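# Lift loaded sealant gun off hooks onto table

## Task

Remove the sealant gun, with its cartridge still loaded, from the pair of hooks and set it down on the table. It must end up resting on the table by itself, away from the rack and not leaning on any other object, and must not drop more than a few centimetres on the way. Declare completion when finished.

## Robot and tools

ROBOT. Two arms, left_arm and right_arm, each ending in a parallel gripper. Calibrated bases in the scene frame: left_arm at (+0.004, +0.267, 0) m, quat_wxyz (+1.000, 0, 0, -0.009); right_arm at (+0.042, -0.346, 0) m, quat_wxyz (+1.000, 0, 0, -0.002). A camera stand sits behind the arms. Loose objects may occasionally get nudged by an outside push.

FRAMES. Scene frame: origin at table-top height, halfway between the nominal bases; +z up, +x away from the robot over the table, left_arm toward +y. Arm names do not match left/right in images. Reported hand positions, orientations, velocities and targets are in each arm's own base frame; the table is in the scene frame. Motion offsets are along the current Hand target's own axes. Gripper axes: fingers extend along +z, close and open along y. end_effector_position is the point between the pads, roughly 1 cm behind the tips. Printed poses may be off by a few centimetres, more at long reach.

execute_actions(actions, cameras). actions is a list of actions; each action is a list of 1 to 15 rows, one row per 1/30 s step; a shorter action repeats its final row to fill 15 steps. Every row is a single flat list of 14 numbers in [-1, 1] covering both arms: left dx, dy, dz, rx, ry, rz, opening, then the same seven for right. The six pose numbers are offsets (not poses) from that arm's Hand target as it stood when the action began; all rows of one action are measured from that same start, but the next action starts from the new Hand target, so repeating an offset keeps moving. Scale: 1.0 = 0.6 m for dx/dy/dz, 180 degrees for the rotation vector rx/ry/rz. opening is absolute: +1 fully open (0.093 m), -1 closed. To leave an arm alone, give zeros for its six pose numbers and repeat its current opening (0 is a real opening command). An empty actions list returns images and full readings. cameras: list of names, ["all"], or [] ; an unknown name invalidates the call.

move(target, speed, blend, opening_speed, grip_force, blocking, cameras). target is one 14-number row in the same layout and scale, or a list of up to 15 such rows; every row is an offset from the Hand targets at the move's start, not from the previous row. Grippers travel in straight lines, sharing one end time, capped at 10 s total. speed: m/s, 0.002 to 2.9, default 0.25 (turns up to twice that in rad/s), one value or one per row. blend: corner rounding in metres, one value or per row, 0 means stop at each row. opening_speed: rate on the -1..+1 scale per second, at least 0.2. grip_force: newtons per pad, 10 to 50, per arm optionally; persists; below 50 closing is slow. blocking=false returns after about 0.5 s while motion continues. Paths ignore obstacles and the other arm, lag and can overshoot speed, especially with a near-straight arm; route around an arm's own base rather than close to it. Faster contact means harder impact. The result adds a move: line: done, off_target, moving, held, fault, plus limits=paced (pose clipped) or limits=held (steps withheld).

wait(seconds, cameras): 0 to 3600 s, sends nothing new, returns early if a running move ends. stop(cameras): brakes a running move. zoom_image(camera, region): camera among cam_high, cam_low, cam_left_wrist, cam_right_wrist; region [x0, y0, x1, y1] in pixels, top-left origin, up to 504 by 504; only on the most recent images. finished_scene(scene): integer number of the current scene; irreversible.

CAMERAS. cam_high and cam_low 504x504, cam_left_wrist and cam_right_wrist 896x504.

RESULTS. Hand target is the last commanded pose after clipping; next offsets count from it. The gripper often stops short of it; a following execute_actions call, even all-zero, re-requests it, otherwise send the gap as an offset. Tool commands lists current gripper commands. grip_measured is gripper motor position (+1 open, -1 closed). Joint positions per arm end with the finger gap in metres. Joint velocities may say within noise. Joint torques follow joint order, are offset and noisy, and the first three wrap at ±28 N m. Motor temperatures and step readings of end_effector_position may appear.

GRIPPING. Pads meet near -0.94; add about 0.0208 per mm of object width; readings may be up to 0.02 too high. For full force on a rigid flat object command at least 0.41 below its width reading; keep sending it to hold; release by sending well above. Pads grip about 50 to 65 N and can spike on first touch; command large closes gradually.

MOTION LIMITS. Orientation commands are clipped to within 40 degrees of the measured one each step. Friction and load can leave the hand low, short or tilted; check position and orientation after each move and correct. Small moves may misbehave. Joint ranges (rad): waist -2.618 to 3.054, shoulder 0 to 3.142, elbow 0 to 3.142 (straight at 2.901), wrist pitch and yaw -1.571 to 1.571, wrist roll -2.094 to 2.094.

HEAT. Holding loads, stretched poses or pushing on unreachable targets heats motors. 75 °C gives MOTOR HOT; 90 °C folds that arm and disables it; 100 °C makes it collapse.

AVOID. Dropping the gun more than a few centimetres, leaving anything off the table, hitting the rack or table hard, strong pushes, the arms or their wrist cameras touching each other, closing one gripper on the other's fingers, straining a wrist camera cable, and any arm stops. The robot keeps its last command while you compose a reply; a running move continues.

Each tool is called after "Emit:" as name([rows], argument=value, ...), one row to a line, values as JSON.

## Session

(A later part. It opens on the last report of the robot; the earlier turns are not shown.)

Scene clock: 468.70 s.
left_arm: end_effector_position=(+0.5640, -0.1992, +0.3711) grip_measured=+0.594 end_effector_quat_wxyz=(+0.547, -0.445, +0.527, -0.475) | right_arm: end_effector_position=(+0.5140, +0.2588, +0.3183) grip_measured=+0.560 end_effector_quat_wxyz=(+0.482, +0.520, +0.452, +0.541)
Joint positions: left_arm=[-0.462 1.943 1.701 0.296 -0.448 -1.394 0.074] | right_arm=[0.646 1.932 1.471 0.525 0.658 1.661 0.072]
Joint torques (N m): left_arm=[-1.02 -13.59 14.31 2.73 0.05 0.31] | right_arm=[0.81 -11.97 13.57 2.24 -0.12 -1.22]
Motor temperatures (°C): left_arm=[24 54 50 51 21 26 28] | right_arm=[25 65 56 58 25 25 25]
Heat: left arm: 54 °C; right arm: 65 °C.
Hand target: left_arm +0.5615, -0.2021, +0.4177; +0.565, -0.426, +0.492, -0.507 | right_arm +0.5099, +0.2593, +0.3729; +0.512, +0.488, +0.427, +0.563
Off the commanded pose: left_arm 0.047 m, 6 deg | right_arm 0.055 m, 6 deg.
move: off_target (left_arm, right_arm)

Emit:
move(target=[0,-0.03,-0.198,0,0,0,-0.3,0,0.03,-0.198,0,0,0,-0.3], speed=0.15, cameras=["all"])

Scene clock: 480.37 s.
left_arm: end_effector_position=(+0.4552, -0.2026, +0.3886) grip_measured=+0.594 end_effector_quat_wxyz=(+0.553, -0.439, +0.520, -0.481) | right_arm: end_effector_position=(+0.4028, +0.2590, +0.3401) grip_measured=+0.560 end_effector_quat_wxyz=(+0.495, +0.519, +0.437, +0.543)
Joint positions: left_arm=[-0.608 1.587 1.315 0.363 -0.592 -1.367 0.074] | right_arm=[0.846 1.632 1.153 0.604 0.882 1.607 0.072]
Joint torques (N m): left_arm=[-2.1 -12.49 7.95 2.76 -0.1 0.33] | right_arm=[1.87 -10.4 8.23 2.3 -0.32 -1.19]
Motor temperatures (°C): left_arm=[24 57 55 51 21 26 28] | right_arm=[25 72 59 60 25 26 25]
Heat: left arm: 57 °C; right arm: 72 °C.
Hand target: left_arm +0.4413, -0.2024, +0.4172; +0.565, -0.426, +0.492, -0.507 | right_arm +0.3898, +0.2596, +0.3718; +0.511, +0.488, +0.427, +0.564
Off the commanded pose: left_arm 0.032 m, 5 deg | right_arm 0.034 m, 5 deg.
move: off_target (left_arm, right_arm)

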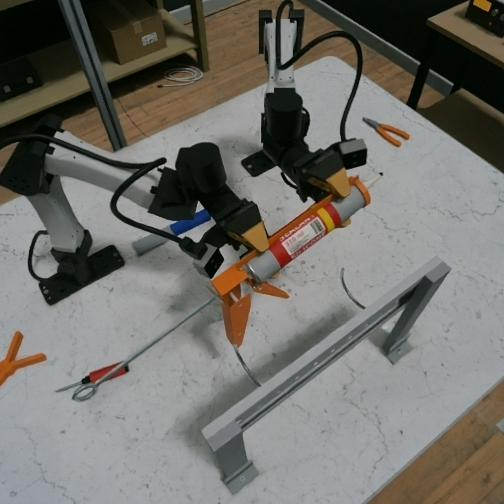

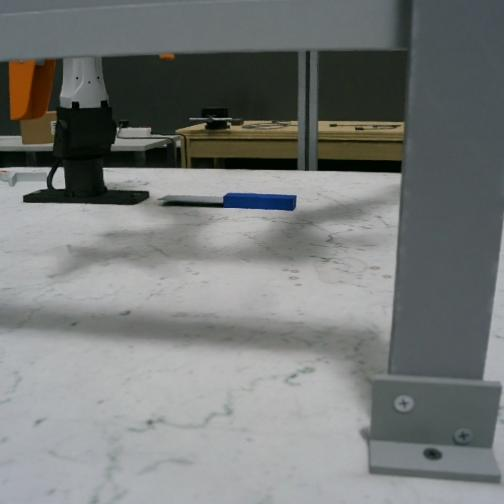

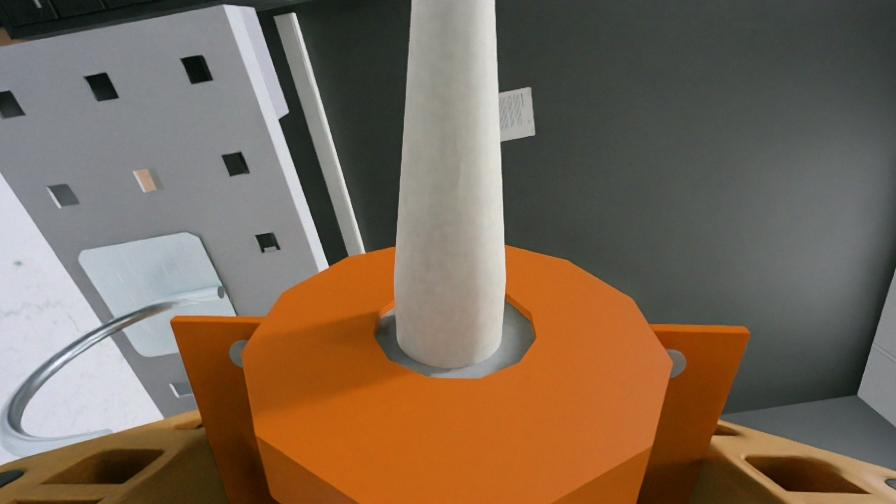

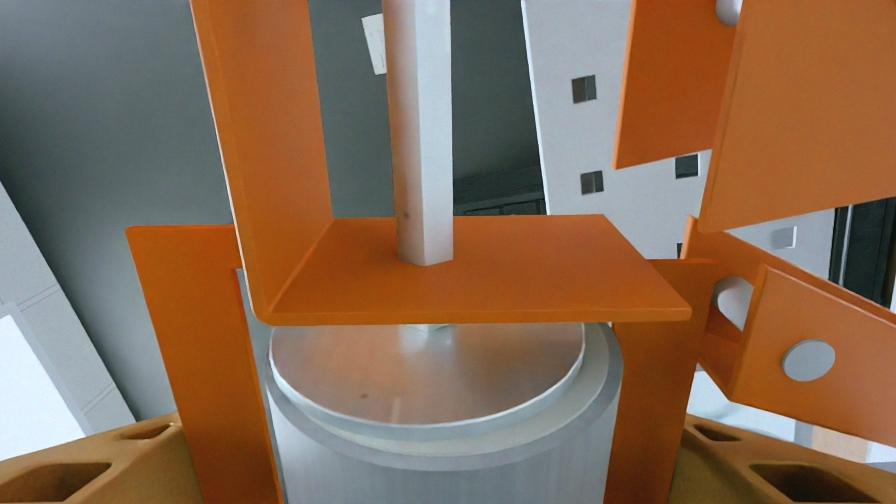

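Emit:
move(target=[0.0717,0.2483,-0.0388,-0.2155,0.0079,-0.0395,-0.3,-0.0657,-0.2193,-0.0358,0.2174,-0.0071,-0.0364,-0.3], speed=0.13, cameras=["cam_high","cam_right_wrist"])

Scene clock: 511.80 s.
left_arm: end_effector_position=(+0.4338, -0.2225, +0.2379) grip_measured=+0.594 end_effector_quat_wxyz=(-0.339, +0.627, -0.615, +0.337) | right_arm: end_effector_position=(+0.3806, +0.2385, +0.2113) grip_measured=+0.560 end_effector_quat_wxyz=(+0.334, +0.609, +0.633, +0.342)
Joint positions: left_arm=[-0.654 1.72 1.487 -0.457 -0.546 -1.981 0.074] | right_arm=[0.774 1.601 1.258 -0.376 0.602 2.025 0.072]
Joint torques (N m): left_arm=[-0.51 -9.96 13.15 1.93 -0.44 0.53] | right_arm=[-0.21 -6.71 12.79 1.5 0.5 -0.1]
Motor temperatures (°C): left_arm=[25 51 52 50 21 26 28] | right_arm=[25 65 58 60 25 26 25]
Heat: left arm: 52 °C; right arm: 65 °C.
Hand target: left_arm +0.4412, -0.2262, +0.2622; -0.354, +0.612, -0.613, +0.353 | right_arm +0.3894, +0.2355, +0.2348; +0.354, +0.613, +0.612, +0.353
Off the commanded pose: left_arm 0.026 m, 3 deg | right_arm 0.025 m, 4 deg.
move: off_target (left_arm, right_arm)

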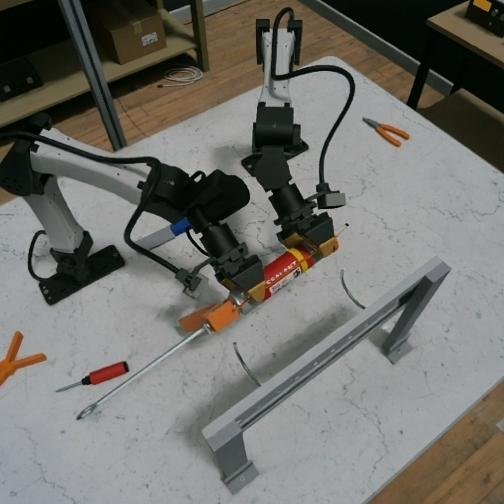

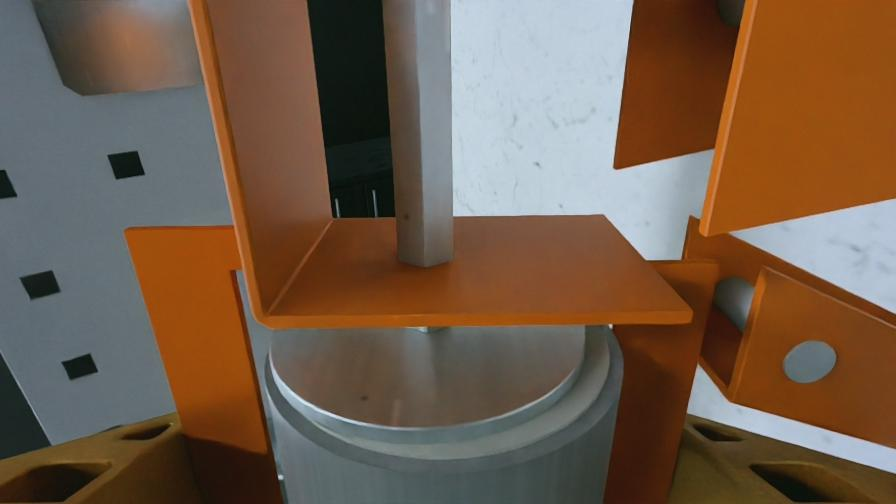

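Emit:
move(target=[0.0132,0.0985,0.0954,-0.1556,0,0,-0.3,-0.0125,-0.098,0.0962,0.1556,0,0,-0.3], speed=0.13, cameras=["all"])

Scene clock: 522.13 s.
left_arm: end_effector_position=(+0.4524, -0.2305, +0.1799) grip_measured=+0.594 end_effector_quat_wxyz=(-0.217, +0.689, -0.655, +0.223) | right_arm: end_effector_position=(+0.4049, +0.2321, +0.1504) grip_measured=+0.560 end_effector_quat_wxyz=(+0.206, +0.643, +0.701, +0.231)
Joint positions: left_arm=[-0.581 2.011 1.876 -0.888 -0.337 -2.107 0.074] | right_arm=[0.628 1.829 1.51 -0.69 0.301 2.025 0.072]
Joint torques (N m): left_arm=[-0.87 -13.56 6.9 1.54 -0.48 0.06] | right_arm=[0.18 -9.02 7.64 1.28 0.1 -0.05]
Motor temperatures (°C): left_arm=[25 52 55 49 21 26 28] | right_arm=[25 64 59 57 25 26 26]
Heat: left arm: 55 °C; right arm: 64 °C.
Hand target: left_arm +0.4536, -0.2308, +0.1846; -0.227, +0.686, -0.652, +0.230 (not the last commanded pose) | right_arm +0.4050, +0.2302, +0.1537; +0.212, +0.643, +0.698, +0.233 (not the last commanded pose)
Off the commanded pose: left_arm 0.010 m, 5 deg | right_arm 0.008 m, 7 deg.
joint at its limit (right arm) — joint 6 (wrist roll), upper limit.
move: held (left_arm, right_arm; a check stopped the path); limits=held
pose unreachable (left arm): on one or more control steps of this call, first in action 0 (counted from 0), this arm could not follow its commanded pose, so it was not sent that pose on those steps. It may still have moved: this result reports where it is.
cause: moving toward the commanded pose would bring a part of the arm too close to another arm (this arm's wrist (the part past joint 4) and the right arm's wrist (the part past joint 4), at the place that arm is still heading or pushing toward).
pose unreachable (right arm): on one or more control steps of this call, first in action 0 (counted from 0), this arm could not follow its commanded pose, so it was not sent that pose on those steps. It may still have moved: this result reports where it is.
cause: moving toward the commanded pose would bring a part of the arm too close to another arm (this arm's wrist (the part past joint 4) and the left arm's wrist (the part past joint 4), along the way the arms are being sent, or toward where that arm still pushes).

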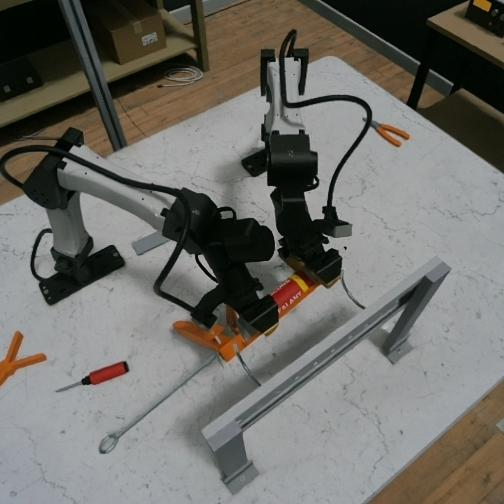

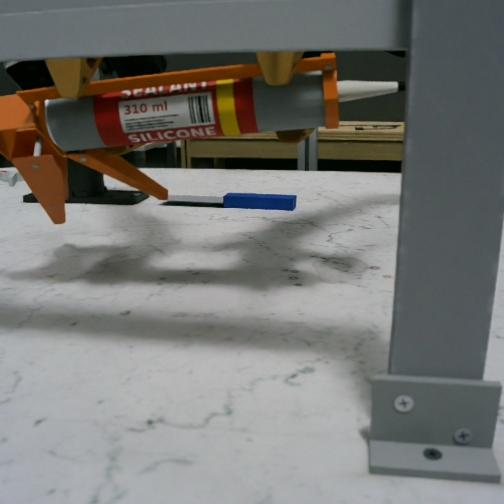

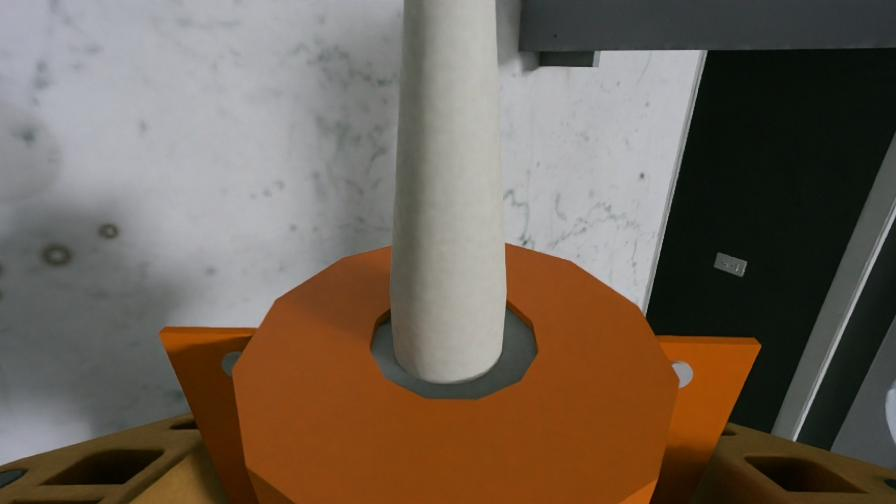

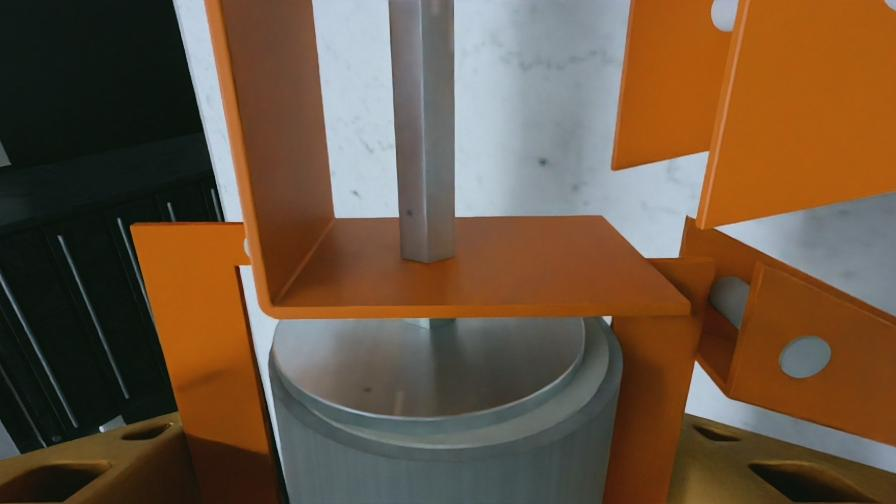

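Emit:
move(target=[0,0.035,0.0995,0,0,0,-0.3,-0.003,-0.033,0.1,0,0,0,-0.3], speed=0.1, cameras=["cam_high","cam_low"])

Scene clock: 562.70 s.
left_arm: end_effector_position=(+0.4500, -0.2293, +0.1771) grip_measured=+0.594 end_effector_quat_wxyz=(-0.214, +0.689, -0.657, +0.217) | right_arm: end_effector_position=(+0.4056, +0.2343, +0.1409) grip_measured=+0.560 end_effector_quat_wxyz=(+0.197, +0.643, +0.702, +0.235)
Joint positions: left_arm=[-0.581 2.011 1.872 -0.899 -0.334 -2.107 0.074] | right_arm=[0.623 1.836 1.484 -0.653 0.278 2.025 0.072]
Joint torques (N m): left_arm=[-0.47 -12.45 7.86 1.45 -0.34 0.03] | right_arm=[0.1 -8.35 7.43 1.43 0.29 -0.1]
Motor temperatures (°C): left_arm=[24 59 49 44 21 26 29] | right_arm=[25 60 54 53 25 25 26]
Heat: left arm: 59 °C; right arm: 60 °C.
Hand target: left_arm +0.4524, -0.2303, +0.1796; -0.217, +0.689, -0.655, +0.223 (not the last commanded pose) | right_arm +0.4089, +0.2303, +0.1419; +0.211, +0.643, +0.698, +0.233 (not the last commanded pose)
Off the commanded pose: left_arm 0.058 m, 2 deg | right_arm 0.051 m, 2 deg.
joint at its limit (left arm) — joint 6 (wrist roll), lower limit.
move: held (left_arm; a check stopped the path), off_target (right_arm; braked when a check withheld steps of left_arm); limits=held
pose unreachable (left arm): on one or more control steps of this call, first in action 0 (counted from 0), this arm could not follow its commanded pose, so it was not sent that pose on those steps. It may still have moved: this result reports where it is.
cause: moving toward the commanded pose would bring a part of the arm too close to another arm (this arm's wrist (the part past joint 4) and the right arm's wrist (the part past joint 4), along the way the arms are being sent, or toward where that arm still pushes).

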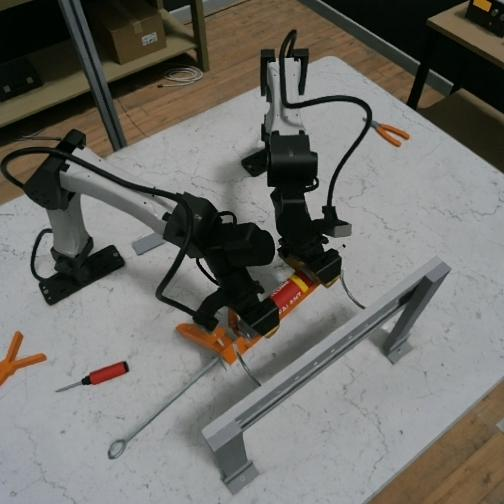

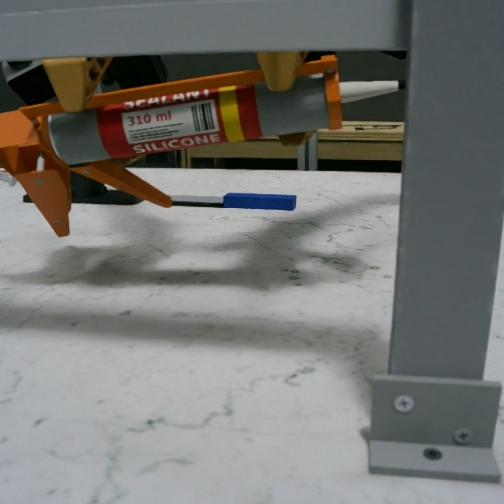

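Emit:
move(target=[-0.0125,0.0412,0.012,0.2943,0.056,-0.0794,-0.3,0.028,0.0027,-0.0665,-0.2897,-0.0717,-0.0818,-0.3], speed=0.15, cameras=["cam_high","cam_low"])

Scene clock: 611.10 s.
left_arm: end_effector_position=(+0.4501, -0.2303, +0.1545) grip_measured=+0.594 end_effector_quat_wxyz=(-0.216, +0.688, -0.655, +0.225) | right_arm: end_effector_position=(+0.4038, +0.2325, +0.1221) grip_measured=+0.560 end_effector_quat_wxyz=(+0.208, +0.641, +0.700, +0.235)
Joint positions: left_arm=[-0.582 1.995 1.751 -0.778 -0.334 -2.107 0.074] | right_arm=[0.631 1.836 1.401 -0.566 0.305 2.024 0.072]
Joint torques (N m): left_arm=[-1.21 -16.65 6.78 1.61 -0.65 0.02] | right_arm=[1.77 -11.49 7.62 1.49 0.61 -0.3]
Motor temperatures (°C): left_arm=[24 60 46 41 21 26 29] | right_arm=[25 63 53 51 26 24 26]
Heat: left arm: 60 °C; right arm: 63 °C.
Hand target: left_arm +0.4504, -0.2294, +0.1779; -0.234, +0.685, -0.643, +0.250 (not the last commanded pose) | right_arm +0.4068, +0.2315, +0.1448; +0.246, +0.629, +0.693, +0.252 (not the last commanded pose)
Off the commanded pose: left_arm 0.016 m, 56 deg | right_arm 0.057 m, 56 deg.
joint sent to its limit (left arm) — joint 6 (wrist roll), lower limit.
move: held (left_arm; a check stopped the path), off_target (right_arm; braked when a check withheld steps of left_arm); limits=held
pose unreachable (left arm): on one or more control steps of this call, first in action 0 (counted from 0), this arm could not follow its commanded pose, so it was not sent that pose on those steps. It may still have moved: this result reports where it is.
cause: moving toward the commanded pose would bring a part of the arm too close to another arm (this arm's wrist (the part past joint 4) and the right arm's wrist (the part past joint 4), at the place that arm is still heading or pushing toward).

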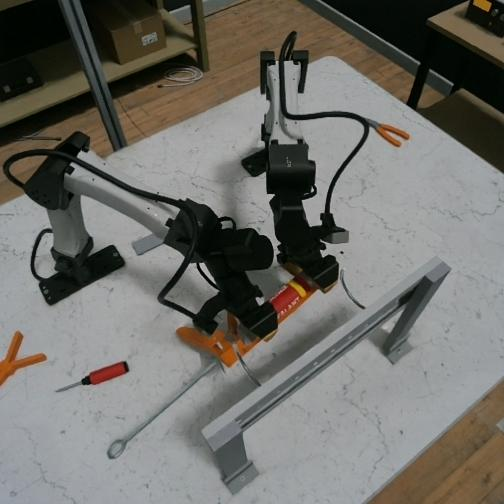

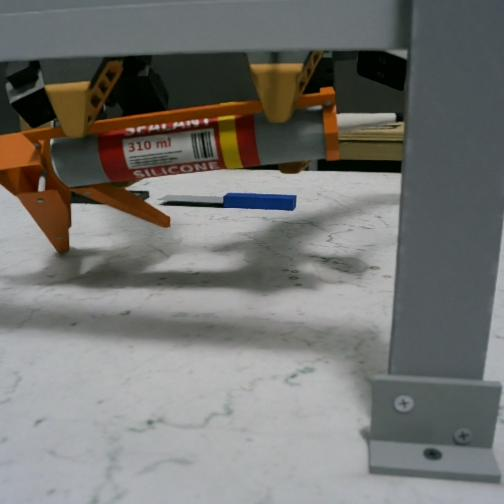

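Emit:
move(target=[0,0,0,0.05,0,0,-0.3,0,0,0,-0.05,0,0,-0.3], speed=0.1)

Scene clock: 618.30 s.
left_arm: end_effector_position=(+0.4456, -0.2272, +0.1511) grip_measured=+0.594 end_effector_quat_wxyz=(-0.260, +0.678, -0.634, +0.266) | right_arm: end_effector_position=(+0.3958, +0.2329, +0.1276) grip_measured=+0.560 end_effector_quat_wxyz=(+0.256, +0.622, +0.686, +0.278)
Joint positions: left_arm=[-0.609 1.903 1.538 -0.55 -0.419 -2.101 0.074] | right_arm=[0.674 1.748 1.233 -0.37 0.396 2.004 0.072]
Joint torques (N m): left_arm=[-1.51 -15.47 6.93 2.07 -0.81 0.25] | right_arm=[0.47 -9.32 6.35 2.23 0.56 -0.5]
Motor temperatures (°C): left_arm=[24 63 46 41 21 26 29] | right_arm=[25 66 54 52 26 24 26]
Heat: left arm: 63 °C; right arm: 66 °C.
Hand target: left_arm +0.4503, -0.2295, +0.1780; -0.287, +0.665, -0.621, +0.300 | right_arm +0.4068, +0.2316, +0.1448; +0.295, +0.607, +0.672, +0.306
Off the commanded pose: left_arm 0.027 m, 5 deg | right_arm 0.021 m, 6 deg.
move: off_target (left_arm, right_arm)

Emit:
move(target=[-0.0117,0.0382,0.0037,0.2235,0.0457,-0.0772,-0.3,0.0243,0.0173,-0.0588,-0.2141,-0.059,-0.0783,-0.3], speed=0.15, cameras=["cam_high","cam_low"])

Scene clock: 635.53 s.
left_arm: end_effector_position=(+0.4379, -0.2188, +0.1396) grip_measured=+0.594 end_effector_quat_wxyz=(-0.408, +0.590, -0.440, +0.540) | right_arm: end_effector_position=(+0.3827, +0.2476, +0.1568) grip_measured=+0.560 end_effector_quat_wxyz=(+0.546, +0.425, +0.595, +0.409)
Joint positions: left_arm=[-0.684 1.949 0.812 1.029 -0.688 -1.923 0.074] | right_arm=[0.849 1.833 0.725 1.005 0.825 1.339 0.072]
Joint torques (N m): left_arm=[-1.51 -9.78 5.56 3.24 -0.19 0.38] | right_arm=[0.09 -7.23 6.86 2.53 0.13 -0.83]
Motor temperatures (°C): left_arm=[24 67 46 44 22 26 29] | right_arm=[25 66 54 57 26 25 26]
Heat: left arm: 67 °C; right arm: 66 °C.
Hand target: left_arm +0.4367, -0.2238, +0.1589; -0.415, +0.572, -0.416, +0.572 | right_arm +0.3851, +0.2449, +0.1750; +0.572, +0.416, +0.572, +0.415
Off the commanded pose: left_arm 0.020 m, 5 deg | right_arm 0.019 m, 4 deg.
move: off_target (left_arm, right_arm)

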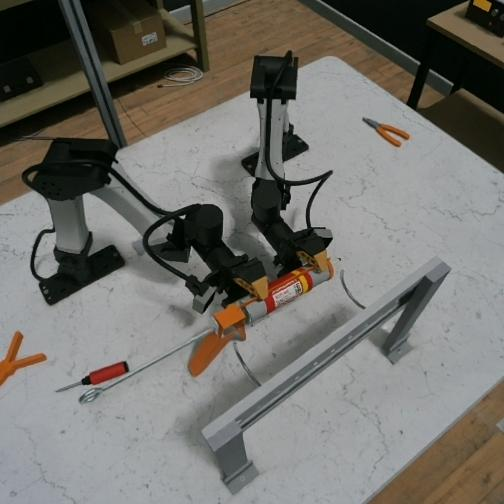

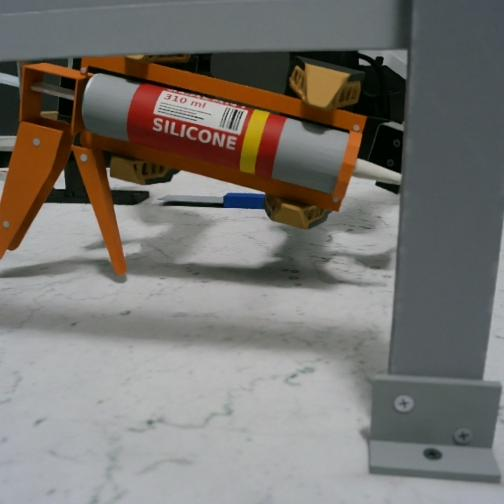

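Emit:
move(target=[-0.0232,0.0713,0,0,0,0,-0.3,0.0232,-0.0713,0,0,0,0,-0.3], speed=0.08, cameras=["cam_high","cam_low","cam_right_wrist"])

Scene clock: 655.93 s.
left_arm: end_effector_position=(+0.4405, -0.2172, +0.1197) grip_measured=+0.594 end_effector_quat_wxyz=(-0.414, +0.585, -0.406, +0.567) | right_arm: end_effector_position=(+0.3827, +0.2519, +0.1456) grip_measured=+0.560 end_effector_quat_wxyz=(+0.579, +0.397, +0.582, +0.411)
Joint positions: left_arm=[-0.682 2.093 0.801 1.274 -0.706 -1.915 0.074] | right_arm=[0.86 1.961 0.709 1.262 0.841 1.208 0.072]
Joint torques (N m): left_arm=[-1.59 -7.91 4.27 2.71 0.08 0.34] | right_arm=[-0.87 -3.96 4.36 2.13 -0.1 0.57]
Motor temperatures (°C): left_arm=[25 60 44 51 21 26 29] | right_arm=[25 61 52 60 26 25 26]
Heat: left arm: 60 °C; right arm: 61 °C.
Hand target: left_arm +0.4367, -0.2238, +0.1139; -0.415, +0.572, -0.416, +0.572 | right_arm +0.3851, +0.2449, +0.1300; +0.572, +0.417, +0.572, +0.415
Off the commanded pose: left_arm 0.010 m, 2 deg | right_arm 0.017 m, 3 deg.
move: off_target (right_arm)

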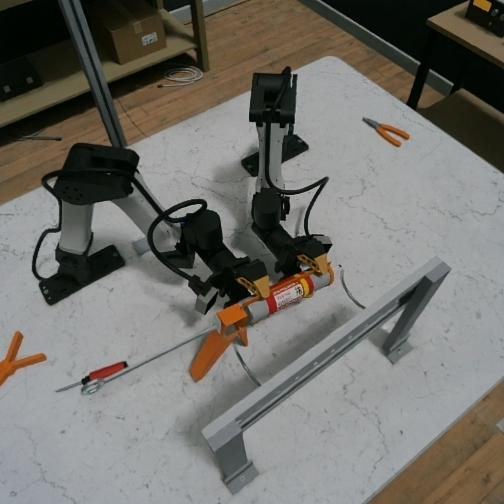

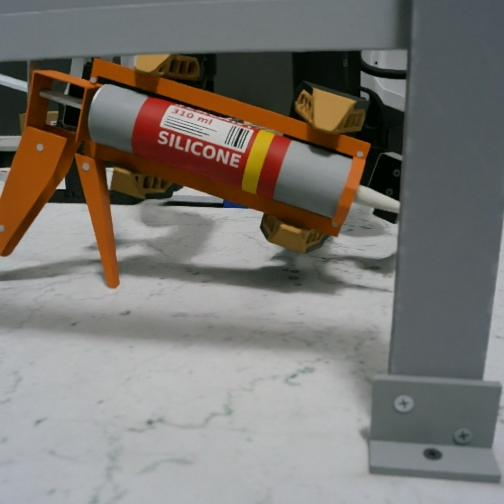

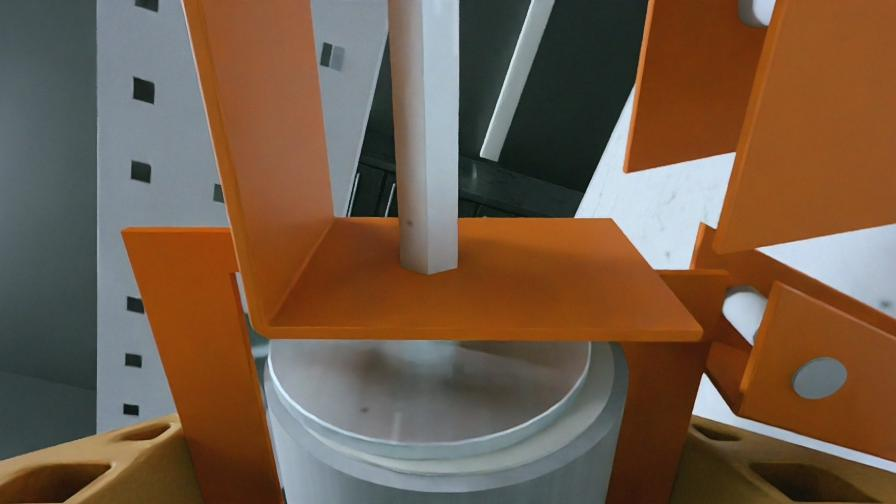

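Emit:
move([
  [-0.0355,0.034,0,0,0,-0.0444,-0.3,0.0255,0.0137,0,0,0,-0.0444,-0.3],
  [-0.0355,0.034,0,0,0,-0.0444,1,0.0255,0.0137,0,0,0,-0.0444,-0.3],
], speed=0.08, opening_speed=0.8, cameras=["cam_low","cam_left_wrist"])

Scene clock: 673.57 s.
left_arm: end_effector_position=(+0.4385, -0.2079, +0.0933) grip_measured=+1.000 end_effector_quat_wxyz=(-0.378, +0.604, -0.371, +0.596) | right_arm: end_effector_position=(+0.3811, +0.2687, +0.1413) grip_measured=+0.560 end_effector_quat_wxyz=(+0.598, +0.354, +0.609, +0.382)
Joint positions: left_arm=[-0.661 2.191 0.765 1.42 -0.676 -2.029 0.093] | right_arm=[0.888 2.001 0.747 1.265 0.846 1.085 0.072]
Joint torques (N m): left_arm=[-0.65 -8.55 3.85 2.48 0.15 0.14] | right_arm=[-0.47 -5.56 6.16 1.81 0.15 0.32]
Motor temperatures (°C): left_arm=[25 54 42 50 21 26 29] | right_arm=[25 56 50 57 26 25 26]
Heat: left arm: 54 °C; right arm: 57 °C.
Hand target: left_arm +0.4366, -0.2100, +0.0880; -0.374, +0.600, -0.375, +0.600 | right_arm +0.3851, +0.2621, +0.1333; +0.599, +0.376, +0.599, +0.374
Off the commanded pose: left_arm 0.006 m, 1 deg | right_arm 0.011 m, 3 deg.
move: off_target (right_arm)

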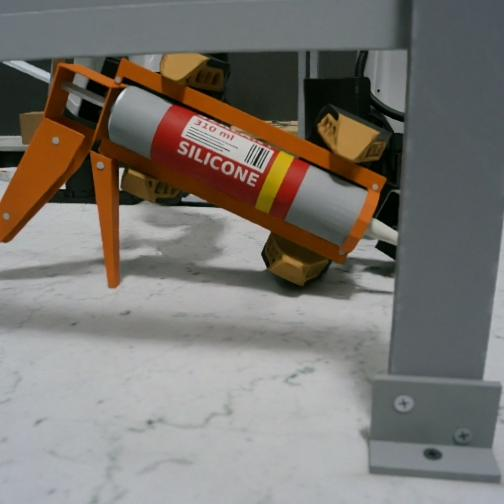

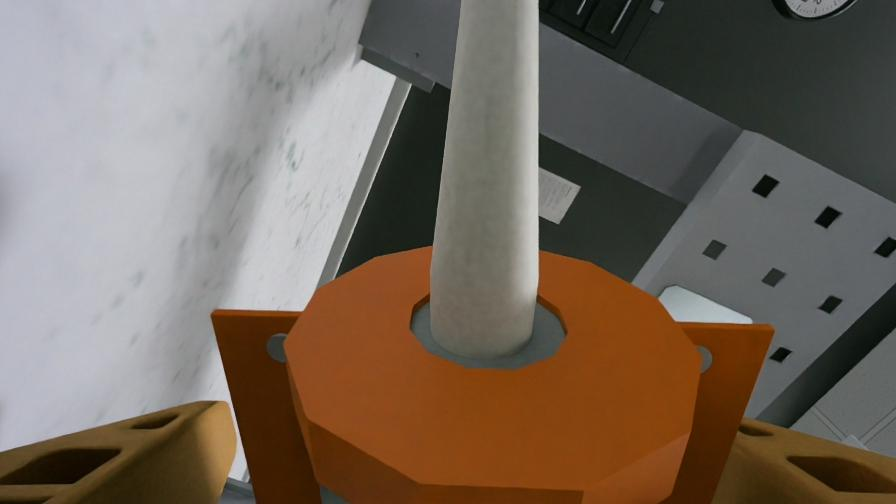

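Emit:
move([
  [0,-0.009,0,0,0,0,1,0,0,0,0,0,0,-0.3],
  [0,-0.009,-0.3,0,0,0,1,0,0,0,0,0,0,-0.3],
], speed=0.15, cameras=["cam_high","cam_low","cam_right_wrist"])

Scene clock: 683.10 s.
left_arm: end_effector_position=(+0.2622, -0.2108, +0.0834) grip_measured=+1.000 end_effector_quat_wxyz=(-0.391, +0.606, -0.414, +0.556) | right_arm: end_effector_position=(+0.3811, +0.2686, +0.1413) grip_measured=+0.560 end_effector_quat_wxyz=(+0.598, +0.354, +0.609, +0.381)
Joint positions: left_arm=[-1.154 1.946 0.308 1.444 -1.16 -2.107 0.093] | right_arm=[0.888 2.001 0.747 1.265 0.846 1.085 0.072]
Joint torques (N m): left_arm=[-1.59 -6.24 -0.05 3.01 -0.3 0.05] | right_arm=[-0.42 -5.55 6.17 1.82 0.15 0.32]
Motor temperatures (°C): left_arm=[25 53 42 48 21 26 28] | right_arm=[25 54 50 56 26 25 26]
Heat: left arm: 53 °C; right arm: 56 °C.
Hand target: left_arm +0.2566, -0.2074, +0.0930; -0.374, +0.600, -0.375, +0.600 | right_arm +0.3851, +0.2621, +0.1333; +0.600, +0.376, +0.599, +0.374
Off the commanded pose: left_arm 0.012 m, 7 deg | right_arm 0.011 m, 3 deg.
joint sent to its limit (left arm) — joint 4 (wrist pitch), upper limit; joint 6 (wrist roll), lower limit. The joint targets are off in orientation, not in position.
move: off_target (left_arm)

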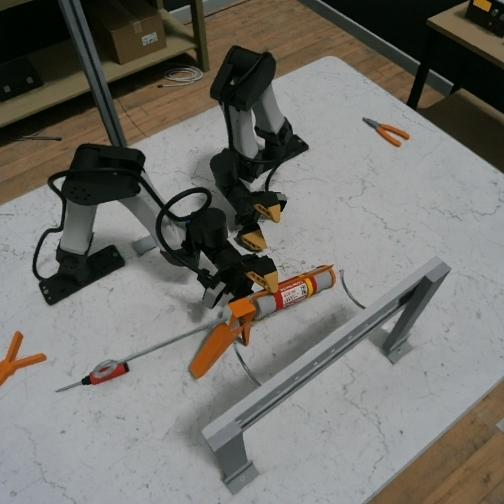

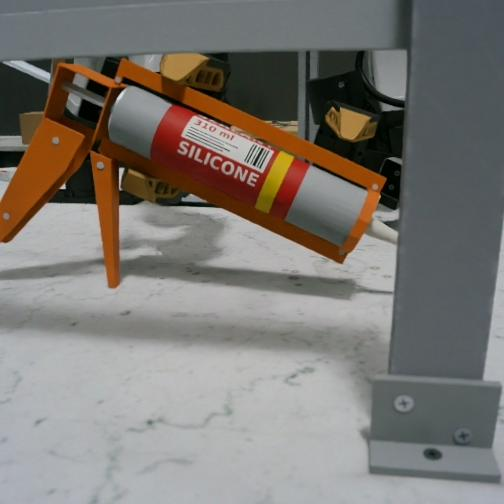

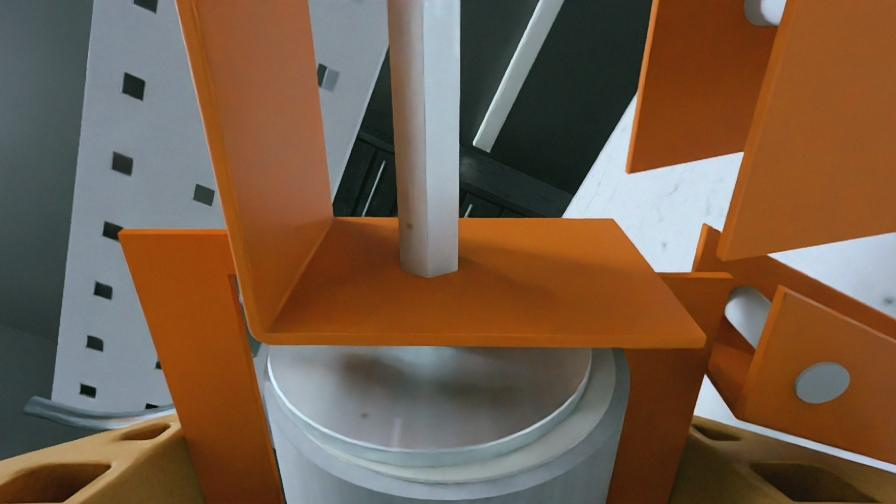

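Emit:
move([
  [-0.033,-0.388,-0.033,0,0,0.14,1,-0.0413,0.0392,-0.0417,0.0999,0.0488,0,-0.3],
  [-0.033,-0.388,-0.033,0,0,0.14,1,-0.0572,-0.0427,-0.0917,0.2579,0.1044,0.0416,-0.3],
], speed=0.13, blend=0.02, cameras=["all"])

Scene clock: 719.93 s.
left_arm: end_effector_position=(+0.2375, -0.0908, +0.2825) grip_measured=+1.000 end_effector_quat_wxyz=(+0.496, -0.500, +0.505, -0.499) | right_arm: end_effector_position=(+0.2986, +0.2038, +0.0780) grip_measured=+0.560 end_effector_quat_wxyz=(+0.239, +0.544, +0.793, +0.131)
Joint positions: left_arm=[-0.913 0.515 0.441 0.059 -0.905 -1.581 0.093] | right_arm=[0.79 1.63 1.039 -0.61 0.42 1.913 0.072]
Joint torques (N m): left_arm=[0.08 0.38 11.21 1.77 -0.03 0.03] | right_arm=[-0.43 -9.57 13.91 1.38 0.54 0.01]
Motor temperatures (°C): left_arm=[25 46 40 48 21 26 27] | right_arm=[25 53 51 55 26 24 26]
Heat: left arm: 48 °C; right arm: 55 °C.
Hand target: left_arm +0.2371, -0.0876, +0.2936; +0.496, -0.503, +0.497, -0.504 | right_arm +0.3300, +0.2201, +0.1251; +0.276, +0.553, +0.760, +0.201
Off the commanded pose: left_arm 0.012 m, 1 deg | right_arm 0.059 m, 10 deg.
move: off_target (left_arm, right_arm)

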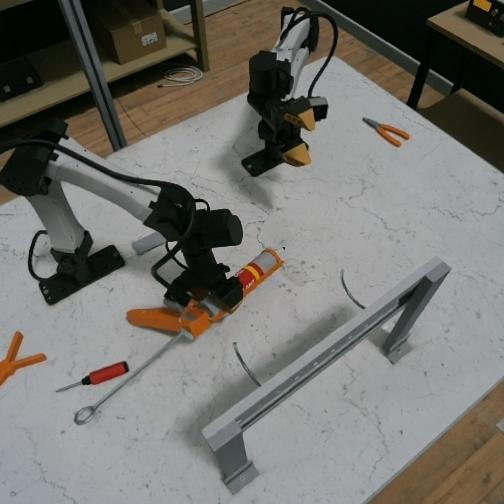

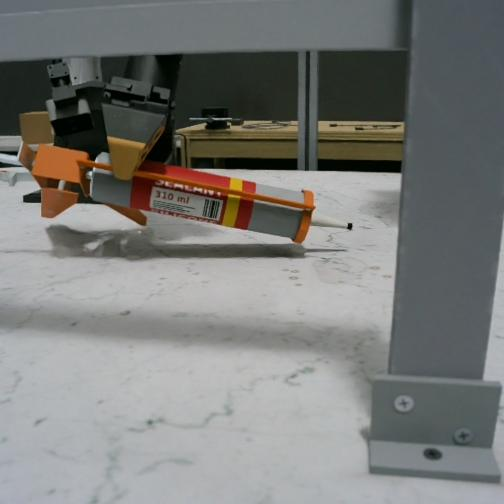

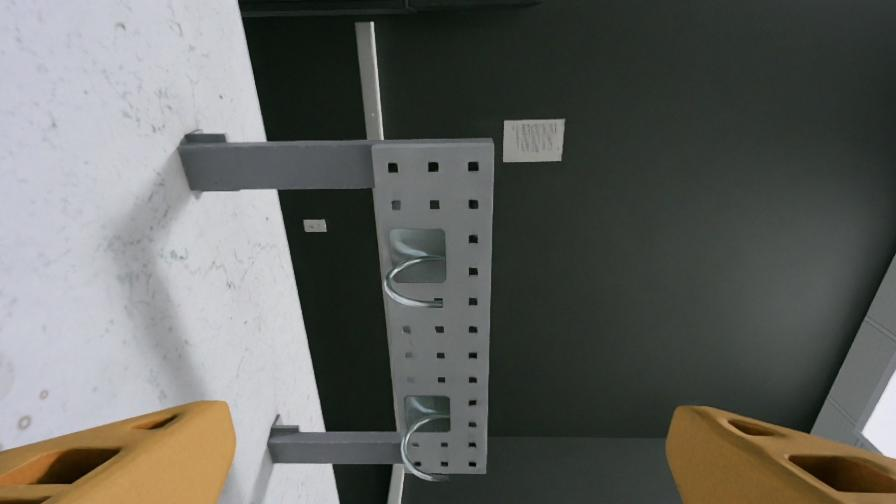

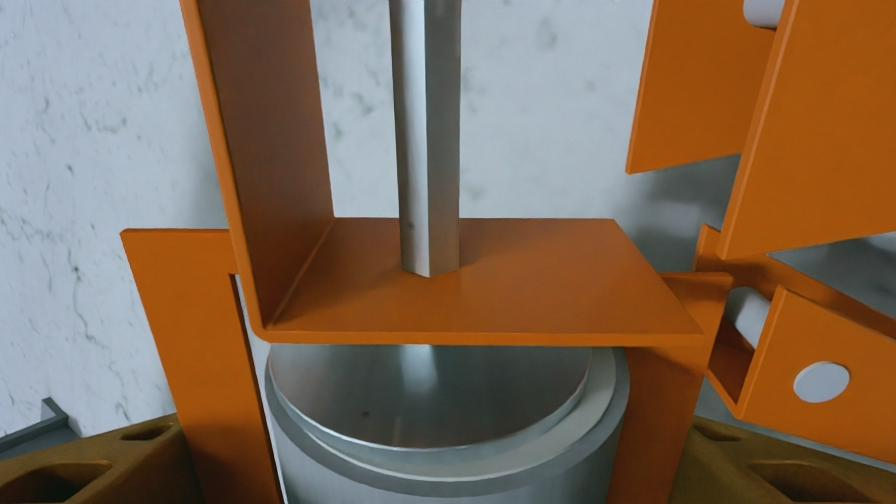

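Emit:
move(target=[0,0,0,0,0,0,1,0.0055,-0.0987,0.083,0.1275,0.0375,0.016,-0.3], speed=0.08, cameras=["cam_high","cam_low","cam_right_wrist"])

Scene clock: 756.30 s.
left_arm: end_effector_position=(+0.2375, -0.0908, +0.2825) grip_measured=+1.000 end_effector_quat_wxyz=(+0.496, -0.500, +0.505, -0.499) | right_arm: end_effector_position=(+0.2971, +0.1980, +0.0350) grip_measured=+0.560 end_effector_quat_wxyz=(+0.089, +0.595, +0.797, +0.058)
Joint positions: left_arm=[-0.913 0.515 0.441 0.059 -0.905 -1.581 0.093] | right_arm=[0.654 1.818 1.184 -0.776 0.14 1.925 0.072]
Joint torques (N m): left_arm=[0.1 0.32 11.28 1.78 -0.03 0.02] | right_arm=[-0.58 -7.35 11.21 0.74 0.21 0.14]
Motor temperatures (°C): left_arm=[24 41 46 46 21 26 27] | right_arm=[25 61 61 51 26 24 26]
Heat: left arm: 46 °C; right arm: 61 °C.
Hand target: left_arm +0.2371, -0.0876, +0.2936; +0.496, -0.503, +0.497, -0.504 | right_arm +0.3179, +0.2050, +0.0502; +0.110, +0.603, +0.786, +0.085
Off the commanded pose: left_arm 0.012 m, 1 deg | right_arm 0.027 m, 4 deg.
move: off_target (right_arm)

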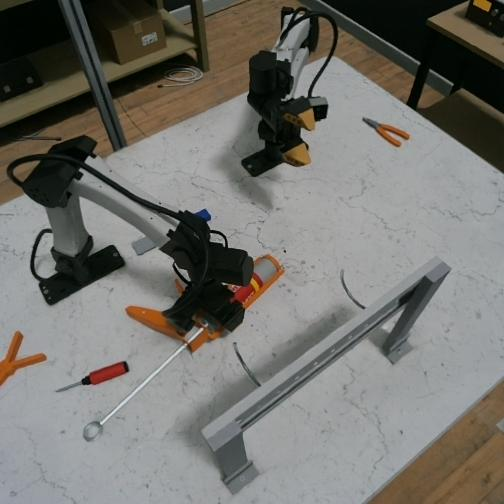

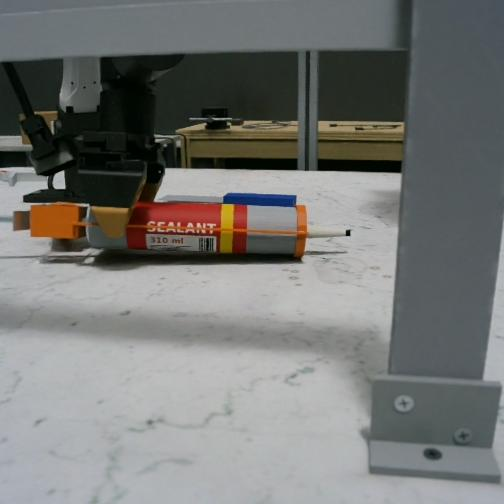

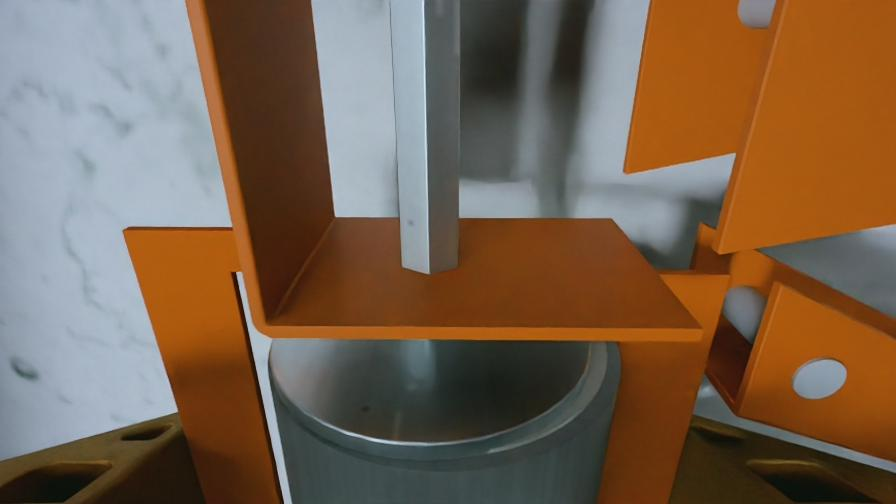

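Emit:
move([
  [0,0,0,0,0,0,1,0,0,0,0,0,0,1],
  [0,0,0,0,0,0,1,0,0,-0.2,0,0,0,1],
], speed=0.12, opening_speed=1.0, cameras=["cam_high","cam_low"])

Scene clock: 764.23 s.
left_arm: end_effector_position=(+0.2375, -0.0908, +0.2825) grip_measured=+1.000 end_effector_quat_wxyz=(+0.496, -0.500, +0.505, -0.499) | right_arm: end_effector_position=(+0.2811, +0.2027, +0.1494) grip_measured=+1.000 end_effector_quat_wxyz=(+0.097, +0.602, +0.790, +0.067)
Joint positions: left_arm=[-0.913 0.515 0.441 0.059 -0.905 -1.581 0.093] | right_arm=[0.702 1.692 1.493 -1.198 0.159 1.99 0.093]
Joint torques (N m): left_arm=[0.08 0.39 11.22 1.76 -0.05 0.04] | right_arm=[0.88 -8.09 10.04 0.52 0.16 0.11]
Motor temperatures (°C): left_arm=[24 40 46 45 21 26 27] | right_arm=[25 61 62 49 26 24 26]
Heat: left arm: 46 °C; right arm: 62 °C.
Hand target: left_arm +0.2371, -0.0876, +0.2936; +0.496, -0.503, +0.497, -0.504 | right_arm +0.2849, +0.2051, +0.1656; +0.110, +0.603, +0.786, +0.085
Off the commanded pose: left_arm 0.012 m, 1 deg | right_arm 0.017 m, 3 deg.
move: off_target (right_arm)

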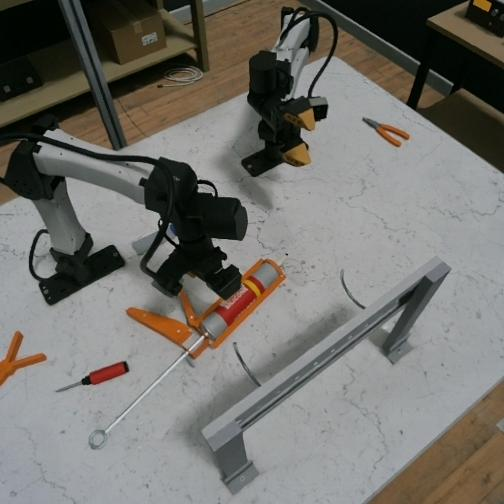

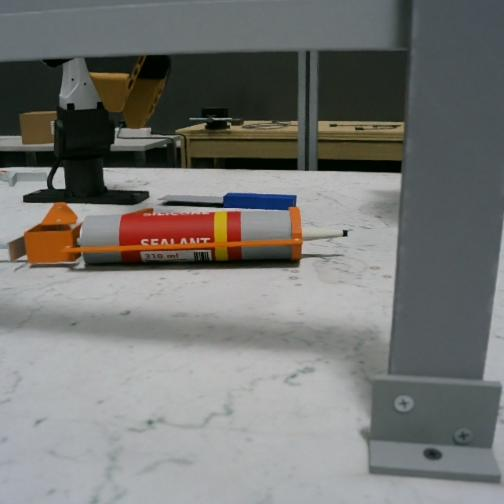

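Emit:
finished_scene(scene=1)

The scene is finished: the task was done.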